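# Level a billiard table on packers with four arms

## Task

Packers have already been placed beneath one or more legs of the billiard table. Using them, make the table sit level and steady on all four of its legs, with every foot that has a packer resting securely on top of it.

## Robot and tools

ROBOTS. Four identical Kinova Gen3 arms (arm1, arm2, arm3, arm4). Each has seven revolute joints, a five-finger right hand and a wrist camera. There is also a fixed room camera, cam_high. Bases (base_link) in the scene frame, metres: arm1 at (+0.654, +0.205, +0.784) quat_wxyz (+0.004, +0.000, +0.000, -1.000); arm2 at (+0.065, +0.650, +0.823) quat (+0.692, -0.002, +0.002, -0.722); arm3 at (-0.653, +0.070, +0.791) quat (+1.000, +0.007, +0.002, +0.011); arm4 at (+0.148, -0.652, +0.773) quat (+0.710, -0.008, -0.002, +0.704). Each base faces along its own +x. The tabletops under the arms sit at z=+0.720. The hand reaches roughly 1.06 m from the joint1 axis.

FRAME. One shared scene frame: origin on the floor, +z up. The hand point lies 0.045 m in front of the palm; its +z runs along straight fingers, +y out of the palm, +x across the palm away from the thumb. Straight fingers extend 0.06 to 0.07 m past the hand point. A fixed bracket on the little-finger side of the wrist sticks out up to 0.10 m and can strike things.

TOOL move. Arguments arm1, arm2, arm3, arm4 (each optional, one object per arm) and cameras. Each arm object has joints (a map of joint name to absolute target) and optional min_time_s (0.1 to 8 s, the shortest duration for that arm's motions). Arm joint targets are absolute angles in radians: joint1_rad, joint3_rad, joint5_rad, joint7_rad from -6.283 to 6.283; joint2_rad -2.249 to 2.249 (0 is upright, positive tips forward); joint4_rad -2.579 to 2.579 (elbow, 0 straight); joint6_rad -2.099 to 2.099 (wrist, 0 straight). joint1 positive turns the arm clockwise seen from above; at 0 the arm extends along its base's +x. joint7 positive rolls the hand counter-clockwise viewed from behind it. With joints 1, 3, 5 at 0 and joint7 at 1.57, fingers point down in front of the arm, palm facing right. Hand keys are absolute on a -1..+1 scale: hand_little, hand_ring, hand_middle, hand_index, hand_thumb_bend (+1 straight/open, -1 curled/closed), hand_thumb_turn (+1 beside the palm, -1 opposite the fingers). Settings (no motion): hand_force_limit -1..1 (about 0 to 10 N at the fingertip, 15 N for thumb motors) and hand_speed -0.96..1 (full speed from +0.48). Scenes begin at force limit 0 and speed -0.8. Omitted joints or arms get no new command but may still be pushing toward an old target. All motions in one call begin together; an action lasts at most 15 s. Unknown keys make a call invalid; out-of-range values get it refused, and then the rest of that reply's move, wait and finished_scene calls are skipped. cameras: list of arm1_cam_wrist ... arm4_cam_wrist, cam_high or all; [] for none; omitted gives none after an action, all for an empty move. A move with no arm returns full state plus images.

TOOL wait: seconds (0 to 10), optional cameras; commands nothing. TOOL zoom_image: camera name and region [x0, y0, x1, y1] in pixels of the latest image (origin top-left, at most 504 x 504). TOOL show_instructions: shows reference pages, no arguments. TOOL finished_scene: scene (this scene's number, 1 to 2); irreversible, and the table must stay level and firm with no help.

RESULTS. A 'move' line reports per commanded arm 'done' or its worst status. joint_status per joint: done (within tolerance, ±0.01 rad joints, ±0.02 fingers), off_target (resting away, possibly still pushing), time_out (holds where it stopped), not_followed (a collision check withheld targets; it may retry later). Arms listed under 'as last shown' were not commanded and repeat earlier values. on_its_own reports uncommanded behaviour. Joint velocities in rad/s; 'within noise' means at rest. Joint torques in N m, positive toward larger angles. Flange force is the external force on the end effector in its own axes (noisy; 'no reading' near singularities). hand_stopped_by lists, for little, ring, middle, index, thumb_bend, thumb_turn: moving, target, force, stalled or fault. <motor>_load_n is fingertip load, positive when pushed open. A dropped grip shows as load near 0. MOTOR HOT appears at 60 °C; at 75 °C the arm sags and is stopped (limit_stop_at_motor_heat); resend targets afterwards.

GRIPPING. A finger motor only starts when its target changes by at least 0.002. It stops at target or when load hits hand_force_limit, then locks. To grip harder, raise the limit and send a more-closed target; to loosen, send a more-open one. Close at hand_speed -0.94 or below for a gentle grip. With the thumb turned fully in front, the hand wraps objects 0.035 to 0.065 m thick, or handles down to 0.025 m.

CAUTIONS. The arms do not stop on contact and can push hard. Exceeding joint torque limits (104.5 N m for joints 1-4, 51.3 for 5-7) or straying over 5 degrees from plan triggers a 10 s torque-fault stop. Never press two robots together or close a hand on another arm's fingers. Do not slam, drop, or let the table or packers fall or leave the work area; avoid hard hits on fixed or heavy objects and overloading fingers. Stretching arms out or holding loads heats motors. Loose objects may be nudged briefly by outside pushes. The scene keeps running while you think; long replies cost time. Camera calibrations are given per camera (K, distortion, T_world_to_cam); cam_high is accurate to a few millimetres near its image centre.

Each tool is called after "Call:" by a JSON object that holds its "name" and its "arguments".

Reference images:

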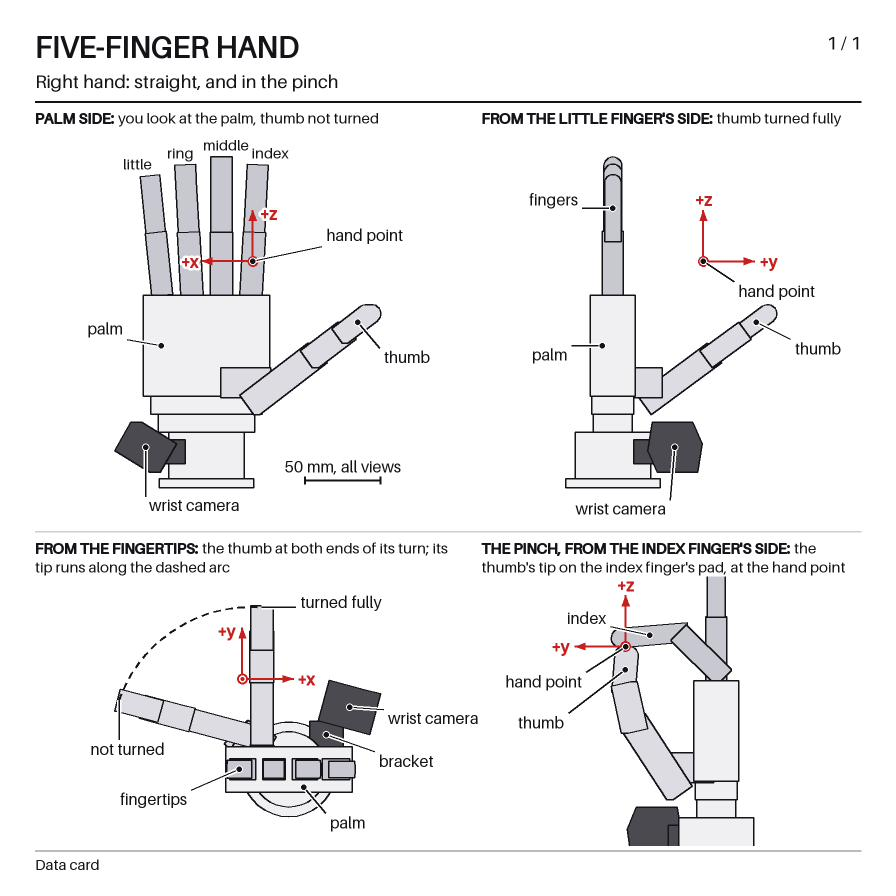

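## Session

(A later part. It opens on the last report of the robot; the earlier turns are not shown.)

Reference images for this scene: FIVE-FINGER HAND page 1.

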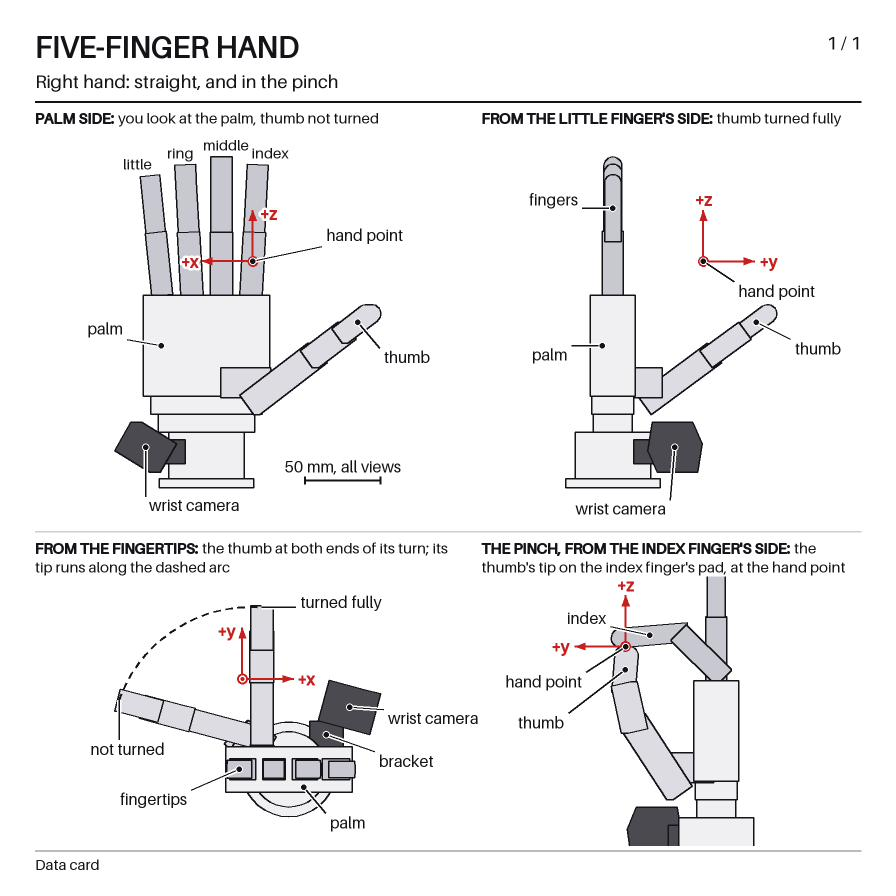

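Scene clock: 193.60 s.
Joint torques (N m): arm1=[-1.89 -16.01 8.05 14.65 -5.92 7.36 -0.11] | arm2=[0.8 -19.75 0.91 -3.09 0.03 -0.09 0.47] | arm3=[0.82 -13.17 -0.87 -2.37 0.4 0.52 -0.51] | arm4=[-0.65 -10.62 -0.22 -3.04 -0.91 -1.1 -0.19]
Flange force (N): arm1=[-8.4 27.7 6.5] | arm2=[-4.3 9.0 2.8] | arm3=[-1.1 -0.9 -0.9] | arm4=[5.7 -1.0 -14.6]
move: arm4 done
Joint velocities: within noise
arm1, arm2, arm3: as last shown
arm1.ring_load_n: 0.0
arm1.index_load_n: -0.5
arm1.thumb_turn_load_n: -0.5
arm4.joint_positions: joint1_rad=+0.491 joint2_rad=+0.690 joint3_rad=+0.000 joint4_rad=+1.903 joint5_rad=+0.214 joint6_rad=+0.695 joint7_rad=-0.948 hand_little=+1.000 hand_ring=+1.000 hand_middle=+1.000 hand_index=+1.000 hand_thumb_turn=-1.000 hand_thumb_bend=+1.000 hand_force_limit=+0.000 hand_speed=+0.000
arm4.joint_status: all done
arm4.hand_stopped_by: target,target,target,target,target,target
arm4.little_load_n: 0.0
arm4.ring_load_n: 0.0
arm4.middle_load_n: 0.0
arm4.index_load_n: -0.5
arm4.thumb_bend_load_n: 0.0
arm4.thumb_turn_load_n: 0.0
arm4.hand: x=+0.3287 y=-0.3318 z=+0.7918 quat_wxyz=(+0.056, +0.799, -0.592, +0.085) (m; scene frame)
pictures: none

Pressing with 15 N. Drag.

Call:
{"name": "move", "arguments": {"arm4": {"joints":{"joint1_rad":0.5018,"joint2_rad":0.7056,"joint4_rad":1.8616,"joint5_rad":0.1977,"joint6_rad":0.724,"joint7_rad":-0.9738}, "min_time_s":1.5}}}

Call:
{"name": "move", "arguments": {"arm4": {"joints":{"joint2_rad":0.6305,"joint4_rad":1.8458,"joint6_rad":0.8142}, "min_time_s":1}, "cameras": ["arm4_cam_wrist"]}}

Scene clock: 196.00 s.
Joint torques (N m): arm1=[-1.88 -16.04 8.04 14.68 -5.94 7.37 -0.1] | arm2=[0.81 -19.79 0.95 -3.01 0.04 -0.13 0.46] | arm3=[0.8 -13.2 -0.84 -2.25 0.41 0.51 -0.43] | arm4=[0.32 -9.57 0.83 -2.76 -0.52 -1.15 -0.29]
Flange force (N): arm1=[-8.3 27.8 6.6] | arm2=[-4.6 9.3 2.7] | arm3=[-0.7 -0.8 -1.0] | arm4=[4.8 0.7 -18.0]
move: arm4 done
Joint velocities: within noise
arm1, arm2, arm3: as last shown
arm1.index_load_n: 0.0
arm1.thumb_turn_load_n: 0.0
arm3.thumb_bend_load_n: 0.0
arm4.joint_positions: joint1_rad=+0.502 joint2_rad=+0.706 joint3_rad=+0.000 joint4_rad=+1.862 joint5_rad=+0.198 joint6_rad=+0.724 joint7_rad=-0.974 hand_little=+1.000 hand_ring=+1.000 hand_middle=+1.000 hand_index=+0.999 hand_thumb_turn=-1.000 hand_thumb_bend=+1.000 hand_force_limit=+0.000 hand_speed=+0.000
arm4.joint_status: all done
arm4.hand_stopped_by: target,target,target,target,target,target
arm4.little_load_n: 0.0
arm4.ring_load_n: 0.0
arm4.middle_load_n: 0.5
arm4.index_load_n: -6.5
arm4.thumb_bend_load_n: 0.0
arm4.thumb_turn_load_n: 0.0
arm4.hand: x=+0.3359 y=-0.3212 z=+0.7917 quat_wxyz=(+0.058, +0.783, -0.613, +0.083) (m; scene frame)
pictures: none

Scene clock: 197.30 s.
Joint torques (N m): arm1=[-1.91 -16.01 8.06 14.63 -5.95 7.41 -0.1] | arm2=[0.8 -19.79 0.96 -3.09 0.04 -0.11 0.49] | arm3=[0.7 -13.27 -0.79 -2.36 0.36 0.48 -0.47] | arm4=[0.16 -16.01 1.27 -4.57 -0.16 0.41 -0.17]
Flange force (N): arm1=[-8.3 27.6 6.7] | arm2=[-4.4 9.1 2.8] | arm3=[-1.0 -0.7 -0.8] | arm4=[0.1 -0.9 0.2]
move: arm4 done
Joint velocities: within noise
arm1, arm2, arm3: as last shown
arm1.index_load_n: 0.5
arm4.joint_positions: joint1_rad=+0.502 joint2_rad=+0.631 joint3_rad=+0.000 joint4_rad=+1.846 joint5_rad=+0.198 joint6_rad=+0.814 joint7_rad=-0.974 hand_little=+1.000 hand_ring=+1.000 hand_middle=+1.000 hand_index=+1.000 hand_thumb_turn=-1.000 hand_thumb_bend=+1.000 hand_force_limit=+0.000 hand_speed=+0.000
arm4.joint_status: all done
arm4.hand_stopped_by: target,target,target,target,target,target
arm4.little_load_n: 0.0
arm4.ring_load_n: 0.0
arm4.middle_load_n: 0.0
arm4.index_load_n: 0.0
arm4.thumb_bend_load_n: 0.0
arm4.thumb_turn_load_n: 0.0
arm4.hand: x=+0.3385 y=-0.3233 z=+0.8275 quat_wxyz=(+0.056, +0.780, -0.617, +0.090) (m; scene frame)
pictures: arm4_cam_wrist
camera_calibration:
arm4_cam_wrist: T_world_to_cam=[[-0.886731, -0.461113, 0.032922, 0.130256], [-0.416015, 0.827005, 0.378145, 0.0877685], [-0.201594, 0.321616, -0.925161, 1.04993], [0, 0, 0, 1]] pos_world=[0.363675, -0.350198, 0.933879]

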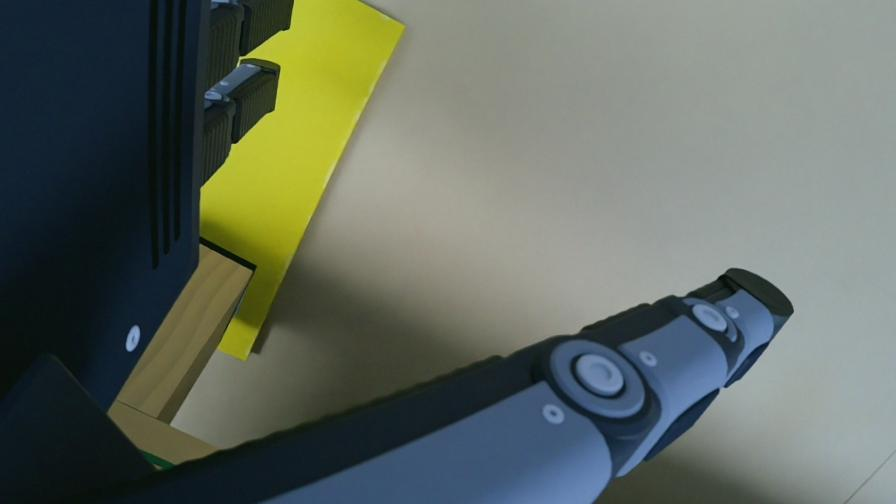

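Call:
{"name": "move", "arguments": {"arm4": {"joints":{"joint1_rad":0.4915,"joint2_rad":0.3,"joint4_rad":2.2,"joint5_rad":0.2138,"joint6_rad":0.75,"joint7_rad":-0.9484}}}}

Call:
{"name": "move", "arguments": {"arm4": {"joints":{"joint1_rad":1.179,"joint2_rad":0.595,"joint4_rad":2.1838,"joint5_rad":-1.0518,"joint6_rad":0.4118,"joint7_rad":0.6035}}, "cameras": ["arm4_cam_wrist"]}}

Call:
{"name": "zoom_image", "arguments": {"camera": "arm4_cam_wrist", "region": [360, 40, 620, 340]}}

Scene clock: 199.50 s.
Joint torques (N m): arm1=[-1.9 -16 8.03 14.63 -5.94 7.39 -0.12] | arm2=[0.91 -19.81 0.91 -3.04 0 -0.09 0.48] | arm3=[0.87 -13.23 -0.82 -2.3 0.43 0.5 -0.49] | arm4=[0.05 -10.47 0.99 -4.52 -0.18 0.31 -0.18]
Flange force (N): arm1=[-8.4 27.6 6.7] | arm2=[-4.3 9.4 2.9] | arm3=[-0.8 -0.9 -1.0] | arm4=[0.0 -0.9 0.5]
move: arm4 done
Joint velocities: within noise
arm1.joint_positions: joint1_rad=-1.720 joint2_rad=+1.599 joint3_rad=+0.000 joint4_rad=+2.274 joint5_rad=+1.417 joint6_rad=+1.434 joint7_rad=-3.864 hand_little=+1.000 hand_ring=+1.000 hand_middle=+1.000 hand_index=+1.000 hand_thumb_turn=+1.000 hand_thumb_bend=+1.000 hand_force_limit=+0.000 hand_speed=-0.800
arm1.joint_status: not commanded
arm1.hand_stopped_by: target,target,target,target,target,target
arm1.little_load_n: 0.0
arm1.ring_load_n: 0.0
arm1.middle_load_n: 0.0
arm1.index_load_n: 0.0
arm1.thumb_bend_load_n: 0.0
arm1.thumb_turn_load_n: 0.0
arm1.hand: x=+0.3397 y=-0.0221 z=+0.7622 quat_wxyz=(+0.512, -0.512, -0.487, +0.488) (m; scene frame)
arm2.joint_positions: joint1_rad=-0.965 joint2_rad=+0.750 joint3_rad=+0.000 joint4_rad=+1.758 joint5_rad=-0.264 joint6_rad=+0.750 joint7_rad=-2.353 hand_little=+1.000 hand_ring=+1.000 hand_middle=+1.000 hand_index=+1.000 hand_thumb_turn=-1.000 hand_thumb_bend=+1.000 hand_force_limit=+0.000 hand_speed=+0.000
arm2.joint_status: not commanded
arm2.hand_stopped_by: target,target,target,target,target,target
arm2.little_load_n: 0.0
arm2.ring_load_n: 0.0
arm2.middle_load_n: 0.0
arm2.index_load_n: 0.0
arm2.thumb_bend_load_n: 0.0
arm2.thumb_turn_load_n: 0.0
arm2.hand: x=+0.4951 y=+0.3757 z=+0.8387 quat_wxyz=(+0.065, -0.725, -0.681, -0.078) (m; scene frame)
arm3.joint_positions: joint1_rad=-1.511 joint2_rad=+0.652 joint3_rad=+0.000 joint4_rad=+2.163 joint5_rad=+0.322 joint6_rad=+0.682 joint7_rad=-4.438 hand_little=+1.000 hand_ring=+1.000 hand_middle=+1.000 hand_index=+1.000 hand_thumb_turn=+1.000 hand_thumb_bend=+1.000 hand_force_limit=+0.000 hand_speed=-0.800
arm3.joint_status: not commanded
arm3.hand_stopped_by: target,target,target,target,target,target
arm3.little_load_n: 0.0
arm3.ring_load_n: 0.0
arm3.middle_load_n: 0.0
arm3.index_load_n: 0.0
arm3.thumb_bend_load_n: 0.0
arm3.thumb_turn_load_n: 0.0
arm3.hand: x=-0.4879 y=+0.3257 z=+0.8286 quat_wxyz=(-0.160, -0.492, -0.851, +0.091) (m; scene frame)
arm4.joint_positions: joint1_rad=+0.491 joint2_rad=+0.300 joint3_rad=+0.000 joint4_rad=+2.200 joint5_rad=+0.214 joint6_rad=+0.750 joint7_rad=-0.948 hand_little=+1.000 hand_ring=+1.000 hand_middle=+1.000 hand_index=+1.000 hand_thumb_turn=-1.000 hand_thumb_bend=+1.000 hand_force_limit=+0.000 hand_speed=+0.000
arm4.joint_status: all done
arm4.hand_stopped_by: target,target,target,target,target,target
arm4.little_load_n: 0.0
arm4.ring_load_n: 0.0
arm4.middle_load_n: 0.0
arm4.index_load_n: 0.0
arm4.thumb_bend_load_n: 0.0
arm4.thumb_turn_load_n: 0.0
arm4.hand: x=+0.2785 y=-0.4260 z=+0.8831 quat_wxyz=(+0.037, +0.797, -0.597, +0.087) (m; scene frame)
pictures: none

Scene clock: 201.70 s.
Joint torques (N m): arm1=[-1.89 -16 8.05 14.66 -5.93 7.39 -0.1] | arm2=[0.82 -19.83 0.95 -3.06 -0.01 -0.1 0.46] | arm3=[0.82 -13.23 -0.89 -2.24 0.33 0.47 -0.45] | arm4=[0.09 -13.93 0.48 -3.19 -0.75 0.54 -0.19]
Flange force (N): arm1=[-8.4 27.7 6.6] | arm2=[-4.5 9.2 2.9] | arm3=[-0.7 -0.7 -1.0] | arm4=[1.5 0.3 1.5]
move: arm4 done
Joint velocities: within noise
arm1, arm2, arm3: as last shown
arm1.little_load_n: -0.5
arm1.thumb_turn_load_n: -0.5
arm4.joint_positions: joint1_rad=+1.179 joint2_rad=+0.595 joint3_rad=+0.000 joint4_rad=+2.184 joint5_rad=-1.052 joint6_rad=+0.412 joint7_rad=+0.603 hand_little=+1.000 hand_ring=+1.000 hand_middle=+1.000 hand_index=+1.000 hand_thumb_turn=-1.000 hand_thumb_bend=+1.000 hand_force_limit=+0.000 hand_speed=+0.000
arm4.joint_status: all done
arm4.hand_stopped_by: target,target,target,target,target,target
arm4.little_load_n: 0.0
arm4.ring_load_n: 0.0
arm4.middle_load_n: 0.0
arm4.index_load_n: 0.0
arm4.thumb_bend_load_n: 0.0
arm4.thumb_turn_load_n: 0.0
arm4.hand: x=+0.4186 y=-0.3954 z=+0.8266 quat_wxyz=(-0.137, +0.695, -0.694, -0.127) (m; scene frame)
pictures: arm4_cam_wrist
camera_calibration:
arm4_cam_wrist: T_world_to_cam=[[-0.967156, -0.233254, -0.101008, 0.402551], [-0.214993, 0.53868, 0.814617, -0.377916], [-0.135602, 0.809578, -0.571136, 0.961107], [0, 0, 0, 1]] pos_world=[0.438408, -0.480618, 0.89744]

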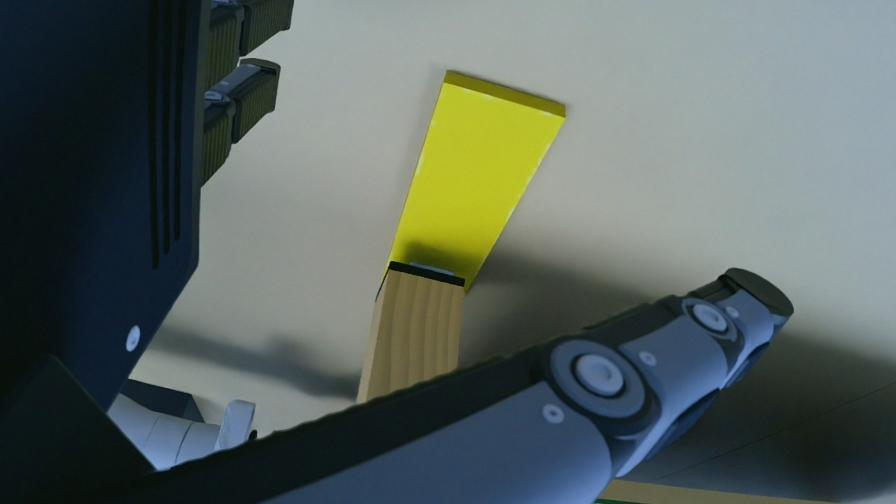

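Scaled by 1.680 from the camera's 896x504 image, which has a finer 1280x720 frame.

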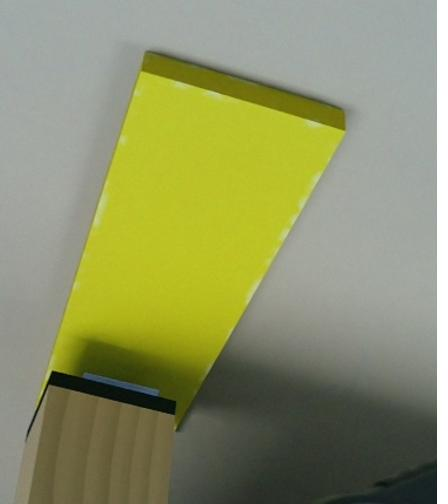

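Call:
{"name": "move", "arguments": {"arm4": {"joints":{"joint1_rad":0.5018,"joint2_rad":0.3,"joint4_rad":2.2,"joint5_rad":0.1977,"joint6_rad":0.75,"joint7_rad":-0.9738}}}}

Call:
{"name": "move", "arguments": {"arm4": {"joints":{"joint2_rad":0.6305,"joint4_rad":1.8458,"joint6_rad":0.8142}}}}

Call:
{"name": "move", "arguments": {"arm4": {"joints":{"joint2_rad":0.7056,"joint4_rad":1.8616,"joint6_rad":0.724}, "min_time_s":1.5}}}

Call:
{"name": "move", "arguments": {"arm4": {"joints":{"joint1_rad":0.509,"joint2_rad":0.7163,"joint4_rad":1.8344,"joint5_rad":0.1959,"joint6_rad":0.7393,"joint7_rad":-0.9636}, "min_time_s":1.5}}}

Call:
{"name": "move", "arguments": {"arm4": {"joints":{"joint2_rad":0.6403,"joint4_rad":1.8184,"joint6_rad":0.8293}, "min_time_s":1}}}

Call:
{"name": "move", "arguments": {"arm4": {"joints":{"joint1_rad":0.4915,"joint2_rad":0.3,"joint4_rad":2.2,"joint5_rad":0.2138,"joint6_rad":0.75,"joint7_rad":-0.9484}}}}

Call:
{"name": "move", "arguments": {"arm4": {"joints":{"joint1_rad":1.179,"joint2_rad":0.595,"joint4_rad":2.1838,"joint5_rad":-1.0518,"joint6_rad":0.4118,"joint7_rad":0.6035}}, "cameras": ["arm4_cam_wrist"]}}

Call:
{"name": "zoom_image", "arguments": {"camera": "arm4_cam_wrist", "region": [360, 40, 620, 340]}}

Scene clock: 209.97 s.
Joint torques (N m): arm1=[-1.9 -16.04 8.03 14.66 -5.93 7.39 -0.12] | arm2=[0.82 -19.79 0.9 -3.08 0.01 -0.09 0.47] | arm3=[0.87 -13.3 -0.96 -2.34 0.33 0.49 -0.48] | arm4=[0.07 -10.46 0.97 -4.51 -0.19 0.31 -0.19]
Flange force (N): arm1=[-8.4 27.8 6.7] | arm2=[-4.4 9.1 2.9] | arm3=[-0.8 -0.9 -0.6] | arm4=[0.0 -0.9 0.5]
move: arm4 done
Joint velocities: within noise
arm1, arm2, arm3: as last shown
arm1.little_load_n: 0.0
arm1.thumb_bend_load_n: -0.5
arm2.middle_load_n: -0.5
arm4.joint_positions: joint1_rad=+0.502 joint2_rad=+0.300 joint3_rad=+0.000 joint4_rad=+2.200 joint5_rad=+0.198 joint6_rad=+0.750 joint7_rad=-0.974 hand_little=+1.000 hand_ring=+1.000 hand_middle=+1.000 hand_index=+1.000 hand_thumb_turn=-1.000 hand_thumb_bend=+1.000 hand_force_limit=+0.000 hand_speed=+0.000
arm4.joint_status: all done
arm4.hand_stopped_by: target,target,target,target,target,target
arm4.little_load_n: 0.0
arm4.ring_load_n: 0.0
arm4.middle_load_n: 0.0
arm4.index_load_n: 0.0
arm4.thumb_bend_load_n: 0.0
arm4.thumb_turn_load_n: 0.0
arm4.hand: x=+0.2780 y=-0.4236 z=+0.8830 quat_wxyz=(+0.037, +0.783, -0.616, +0.082) (m; scene frame)
pictures: none

Scene clock: 211.50 s.
Joint torques (N m): arm1=[-1.88 -16 8.04 14.63 -5.93 7.4 -0.13] | arm2=[0.85 -19.85 0.9 -3.05 0.01 -0.1 0.48] | arm3=[0.84 -13.21 -0.74 -2.38 0.31 0.52 -0.49] | arm4=[0.17 -16.02 1.24 -4.55 -0.15 0.38 -0.17]
Flange force (N): arm1=[-8.4 27.6 6.6] | arm2=[-4.5 9.3 2.9] | arm3=[-1.1 -1.0 -0.8] | arm4=[0.0 -1.0 0.1]
move: arm4 done
Joint velocities: within noise
arm1, arm2, arm3: as last shown
arm1.thumb_bend_load_n: 0.0
arm1.thumb_turn_load_n: 0.0
arm2.middle_load_n: 0.0
arm2.index_load_n: 0.5
arm4.joint_positions: joint1_rad=+0.502 joint2_rad=+0.630 joint3_rad=+0.000 joint4_rad=+1.846 joint5_rad=+0.198 joint6_rad=+0.814 joint7_rad=-0.974 hand_little=+1.000 hand_ring=+1.000 hand_middle=+1.000 hand_index=+1.000 hand_thumb_turn=-1.000 hand_thumb_bend=+1.000 hand_force_limit=+0.000 hand_speed=+0.000
arm4.joint_status: all done
arm4.hand_stopped_by: target,target,target,target,target,target
arm4.little_load_n: 0.0
arm4.ring_load_n: 0.0
arm4.middle_load_n: 0.0
arm4.index_load_n: 0.0
arm4.thumb_bend_load_n: 0.0
arm4.thumb_turn_load_n: 0.5
arm4.hand: x=+0.3386 y=-0.3234 z=+0.8275 quat_wxyz=(+0.056, +0.780, -0.617, +0.090) (m; scene frame)
pictures: none

Scene clock: 213.30 s.
Joint torques (N m): arm1=[-1.91 -16.03 8.05 14.62 -5.93 7.36 -0.1] | arm2=[0.82 -19.79 0.93 -3.06 0.03 -0.1 0.46] | arm3=[0.72 -13.18 -0.79 -2.31 0.34 0.48 -0.44] | arm4=[-0.65 -10.11 -0.28 -3.03 -0.91 -1.31 -0.18]
Flange force (N): arm1=[-8.2 27.6 6.6] | arm2=[-4.4 9.1 2.9] | arm3=[-1.0 -0.7 -1.0] | arm4=[6.2 -0.8 -16.6]
move: arm4 done
Joint velocities: within noise
arm1, arm2, arm3: as last shown
arm2.index_load_n: 0.0
arm3.index_load_n: 0.5
arm3.thumb_turn_load_n: -0.5
arm4.joint_positions: joint1_rad=+0.502 joint2_rad=+0.706 joint3_rad=+0.000 joint4_rad=+1.862 joint5_rad=+0.198 joint6_rad=+0.724 joint7_rad=-0.974 hand_little=+1.000 hand_ring=+1.000 hand_middle=+1.000 hand_index=+1.000 hand_thumb_turn=-1.000 hand_thumb_bend=+1.000 hand_force_limit=+0.000 hand_speed=+0.000
arm4.joint_status: all done
arm4.hand_stopped_by: target,target,target,target,target,target
arm4.little_load_n: 0.0
arm4.ring_load_n: 0.0
arm4.middle_load_n: -0.5
arm4.index_load_n: -0.5
arm4.thumb_bend_load_n: 0.0
arm4.thumb_turn_load_n: 0.0
arm4.hand: x=+0.3359 y=-0.3212 z=+0.7917 quat_wxyz=(+0.058, +0.783, -0.613, +0.083) (m; scene frame)
pictures: none

Scene clock: 215.10 s.
Joint torques (N m): arm1=[-1.9 -16.02 8.06 14.62 -5.94 7.37 -0.12] | arm2=[0.78 -19.76 0.87 -3.05 -0.02 -0.11 0.45] | arm3=[0.84 -13.19 -0.8 -2.3 0.37 0.53 -0.44] | arm4=[0.18 -9.21 0.67 -2.65 -0.62 -1.24 -0.3]
Flange force (N): arm1=[-8.3 27.6 6.6] | arm2=[-4.5 9.1 2.7] | arm3=[-0.9 -1.0 -0.9] | arm4=[5.3 0.4 -19.2]
move: arm4 done
Joint velocities: within noise
arm1, arm2, arm3: as last shown
arm3.index_load_n: 0.0
arm3.thumb_turn_load_n: 0.0
arm4.joint_positions: joint1_rad=+0.509 joint2_rad=+0.716 joint3_rad=+0.000 joint4_rad=+1.834 joint5_rad=+0.196 joint6_rad=+0.739 joint7_rad=-0.964 hand_little=+1.000 hand_ring=+1.000 hand_middle=+1.000 hand_index=+0.999 hand_thumb_turn=-1.000 hand_thumb_bend=+1.000 hand_force_limit=+0.000 hand_speed=+0.000
arm4.joint_status: all done
arm4.hand_stopped_by: target,target,target,target,target,target
arm4.little_load_n: 0.0
arm4.ring_load_n: 0.0
arm4.middle_load_n: 0.5
arm4.index_load_n: -6.5
arm4.thumb_bend_load_n: 0.0
arm4.thumb_turn_load_n: 0.0
arm4.hand: x=+0.3424 y=-0.3161 z=+0.7917 quat_wxyz=(+0.058, +0.783, -0.613, +0.083) (m; scene frame)
pictures: none

Scene clock: 216.40 s.
Joint torques (N m): arm1=[-1.89 -16.03 8.05 14.64 -5.95 7.38 -0.13] | arm2=[0.81 -19.82 0.93 -3.04 0.01 -0.09 0.5] | arm3=[0.76 -13.2 -0.86 -2.36 0.39 0.46 -0.53] | arm4=[0.18 -16.29 1.3 -4.68 -0.17 0.39 -0.19]
Flange force (N): arm1=[-8.4 27.7 6.6] | arm2=[-4.5 9.3 2.9] | arm3=[-1.1 -0.7 -1.1] | arm4=[0.1 -0.9 0.2]
move: arm4 done
Joint velocities: within noise
arm1, arm2, arm3: as last shown
arm1.index_load_n: -0.5
arm4.joint_positions: joint1_rad=+0.509 joint2_rad=+0.640 joint3_rad=+0.000 joint4_rad=+1.818 joint5_rad=+0.196 joint6_rad=+0.829 joint7_rad=-0.964 hand_little=+1.000 hand_ring=+1.000 hand_middle=+1.000 hand_index=+1.000 hand_thumb_turn=-1.000 hand_thumb_bend=+1.000 hand_force_limit=+0.000 hand_speed=+0.000
arm4.joint_status: all done
arm4.hand_stopped_by: target,target,target,target,target,target
arm4.little_load_n: 0.0
arm4.ring_load_n: 0.0
arm4.middle_load_n: 0.0
arm4.index_load_n: 0.0
arm4.thumb_bend_load_n: 0.0
arm4.thumb_turn_load_n: 0.0
arm4.hand: x=+0.3451 y=-0.3180 z=+0.8284 quat_wxyz=(+0.055, +0.779, -0.617, +0.090) (m; scene frame)
pictures: none

Scene clock: 217.97 s.
Joint torques (N m): arm1=[-1.86 -16.04 8.03 14.62 -5.93 7.39 -0.12] | arm2=[0.87 -19.82 0.96 -3.07 0.02 -0.07 0.47] | arm3=[0.84 -13.29 -0.89 -2.32 0.35 0.47 -0.44] | arm4=[0.06 -10.49 1.03 -4.5 -0.17 0.31 -0.18]
Flange force (N): arm1=[-8.3 27.7 6.6] | arm2=[-4.3 9.2 3.0] | arm3=[-0.7 -0.9 -0.7] | arm4=[-0.1 -0.9 0.5]
move: arm4 done
Joint velocities: within noise
arm1, arm2, arm3: as last shown
arm1.index_load_n: 0.0
arm4.joint_positions: joint1_rad=+0.491 joint2_rad=+0.300 joint3_rad=+0.000 joint4_rad=+2.200 joint5_rad=+0.214 joint6_rad=+0.750 joint7_rad=-0.948 hand_little=+1.000 hand_ring=+1.000 hand_middle=+1.000 hand_index=+1.000 hand_thumb_turn=-1.000 hand_thumb_bend=+1.000 hand_force_limit=+0.000 hand_speed=+0.000
arm4.joint_status: all done
arm4.hand_stopped_by: target,target,target,target,target,target
arm4.little_load_n: 0.0
arm4.ring_load_n: 0.0
arm4.middle_load_n: 0.0
arm4.index_load_n: 0.0
arm4.thumb_bend_load_n: 0.0
arm4.thumb_turn_load_n: 0.0
arm4.hand: x=+0.2785 y=-0.4260 z=+0.8831 quat_wxyz=(+0.037, +0.797, -0.597, +0.087) (m; scene frame)
pictures: none

Scene clock: 220.17 s.
Joint torques (N m): arm1=[-1.88 -15.98 7.97 14.67 -5.93 7.38 -0.12] | arm2=[0.83 -19.8 0.95 -3.14 0.03 -0.12 0.43] | arm3=[0.78 -13.29 -0.76 -2.23 0.42 0.52 -0.44] | arm4=[0.09 -13.96 0.52 -3.18 -0.73 0.54 -0.19]
Flange force (N): arm1=[-8.6 27.7 6.7] | arm2=[-4.3 8.9 2.9] | arm3=[-0.5 -0.7 -0.9] | arm4=[1.6 0.4 1.8]
move: arm4 done
Joint velocities: within noise
arm1.joint_positions: joint1_rad=-1.720 joint2_rad=+1.599 joint3_rad=+0.000 joint4_rad=+2.274 joint5_rad=+1.417 joint6_rad=+1.434 joint7_rad=-3.864 hand_little=+1.000 hand_ring=+1.000 hand_middle=+1.000 hand_index=+1.000 hand_thumb_turn=+1.000 hand_thumb_bend=+1.000 hand_force_limit=+0.000 hand_speed=-0.800
arm1.joint_status: not commanded
arm1.hand_stopped_by: target,target,target,target,target,target
arm1.little_load_n: 0.0
arm1.ring_load_n: 0.0
arm1.middle_load_n: 0.0
arm1.index_load_n: 0.0
arm1.thumb_bend_load_n: 0.0
arm1.thumb_turn_load_n: 0.0
arm1.hand: x=+0.3397 y=-0.0221 z=+0.7622 quat_wxyz=(+0.512, -0.512, -0.487, +0.488) (m; scene frame)
arm2.joint_positions: joint1_rad=-0.965 joint2_rad=+0.750 joint3_rad=+0.000 joint4_rad=+1.758 joint5_rad=-0.264 joint6_rad=+0.750 joint7_rad=-2.353 hand_little=+1.000 hand_ring=+1.000 hand_middle=+1.000 hand_index=+1.000 hand_thumb_turn=-1.000 hand_thumb_bend=+1.000 hand_force_limit=+0.000 hand_speed=+0.000
arm2.joint_status: not commanded
arm2.hand_stopped_by: target,target,target,target,target,target
arm2.little_load_n: 0.0
arm2.ring_load_n: 0.0
arm2.middle_load_n: 0.0
arm2.index_load_n: 0.0
arm2.thumb_bend_load_n: 0.0
arm2.thumb_turn_load_n: 0.0
arm2.hand: x=+0.4951 y=+0.3757 z=+0.8387 quat_wxyz=(+0.065, -0.725, -0.681, -0.078) (m; scene frame)
arm3.joint_positions: joint1_rad=-1.511 joint2_rad=+0.652 joint3_rad=+0.000 joint4_rad=+2.163 joint5_rad=+0.322 joint6_rad=+0.682 joint7_rad=-4.438 hand_little=+1.000 hand_ring=+1.000 hand_middle=+1.000 hand_index=+1.000 hand_thumb_turn=+1.000 hand_thumb_bend=+1.000 hand_force_limit=+0.000 hand_speed=-0.800
arm3.joint_status: not commanded
arm3.hand_stopped_by: target,target,target,target,target,target
arm3.little_load_n: 0.0
arm3.ring_load_n: 0.0
arm3.middle_load_n: 0.0
arm3.index_load_n: 0.0
arm3.thumb_bend_load_n: 0.0
arm3.thumb_turn_load_n: 0.0
arm3.hand: x=-0.4879 y=+0.3257 z=+0.8286 quat_wxyz=(-0.160, -0.492, -0.851, +0.091) (m; scene frame)
arm4.joint_positions: joint1_rad=+1.179 joint2_rad=+0.595 joint3_rad=+0.000 joint4_rad=+2.184 joint5_rad=-1.052 joint6_rad=+0.412 joint7_rad=+0.603 hand_little=+1.000 hand_ring=+1.000 hand_middle=+1.000 hand_index=+1.000 hand_thumb_turn=-1.000 hand_thumb_bend=+1.000 hand_force_limit=+0.000 hand_speed=+0.000
arm4.joint_status: all done
arm4.hand_stopped_by: target,target,target,target,target,target
arm4.little_load_n: 0.0
arm4.ring_load_n: 0.0
arm4.middle_load_n: 0.0
arm4.index_load_n: 0.0
arm4.thumb_bend_load_n: 0.0
arm4.thumb_turn_load_n: 0.0
arm4.hand: x=+0.4186 y=-0.3954 z=+0.8266 quat_wxyz=(-0.137, +0.695, -0.694, -0.127) (m; scene frame)
pictures: arm4_cam_wrist
camera_calibration:
arm4_cam_wrist: T_world_to_cam=[[-0.967156, -0.233254, -0.101008, 0.402551], [-0.214993, 0.53868, 0.814617, -0.377916], [-0.135602, 0.809578, -0.571136, 0.961107], [0, 0, 0, 1]] pos_world=[0.438408, -0.480618, 0.89744]

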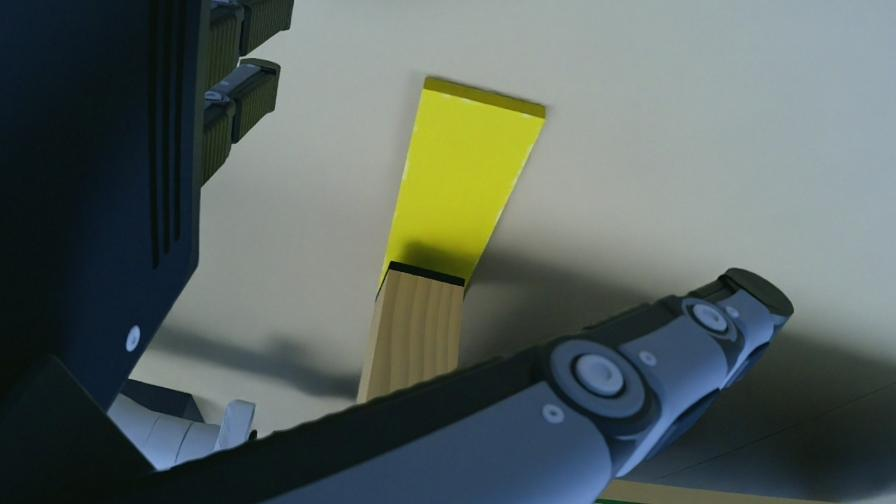

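Scaled by 1.680 from the camera's 896x504 image, which has a finer 1280x720 frame.

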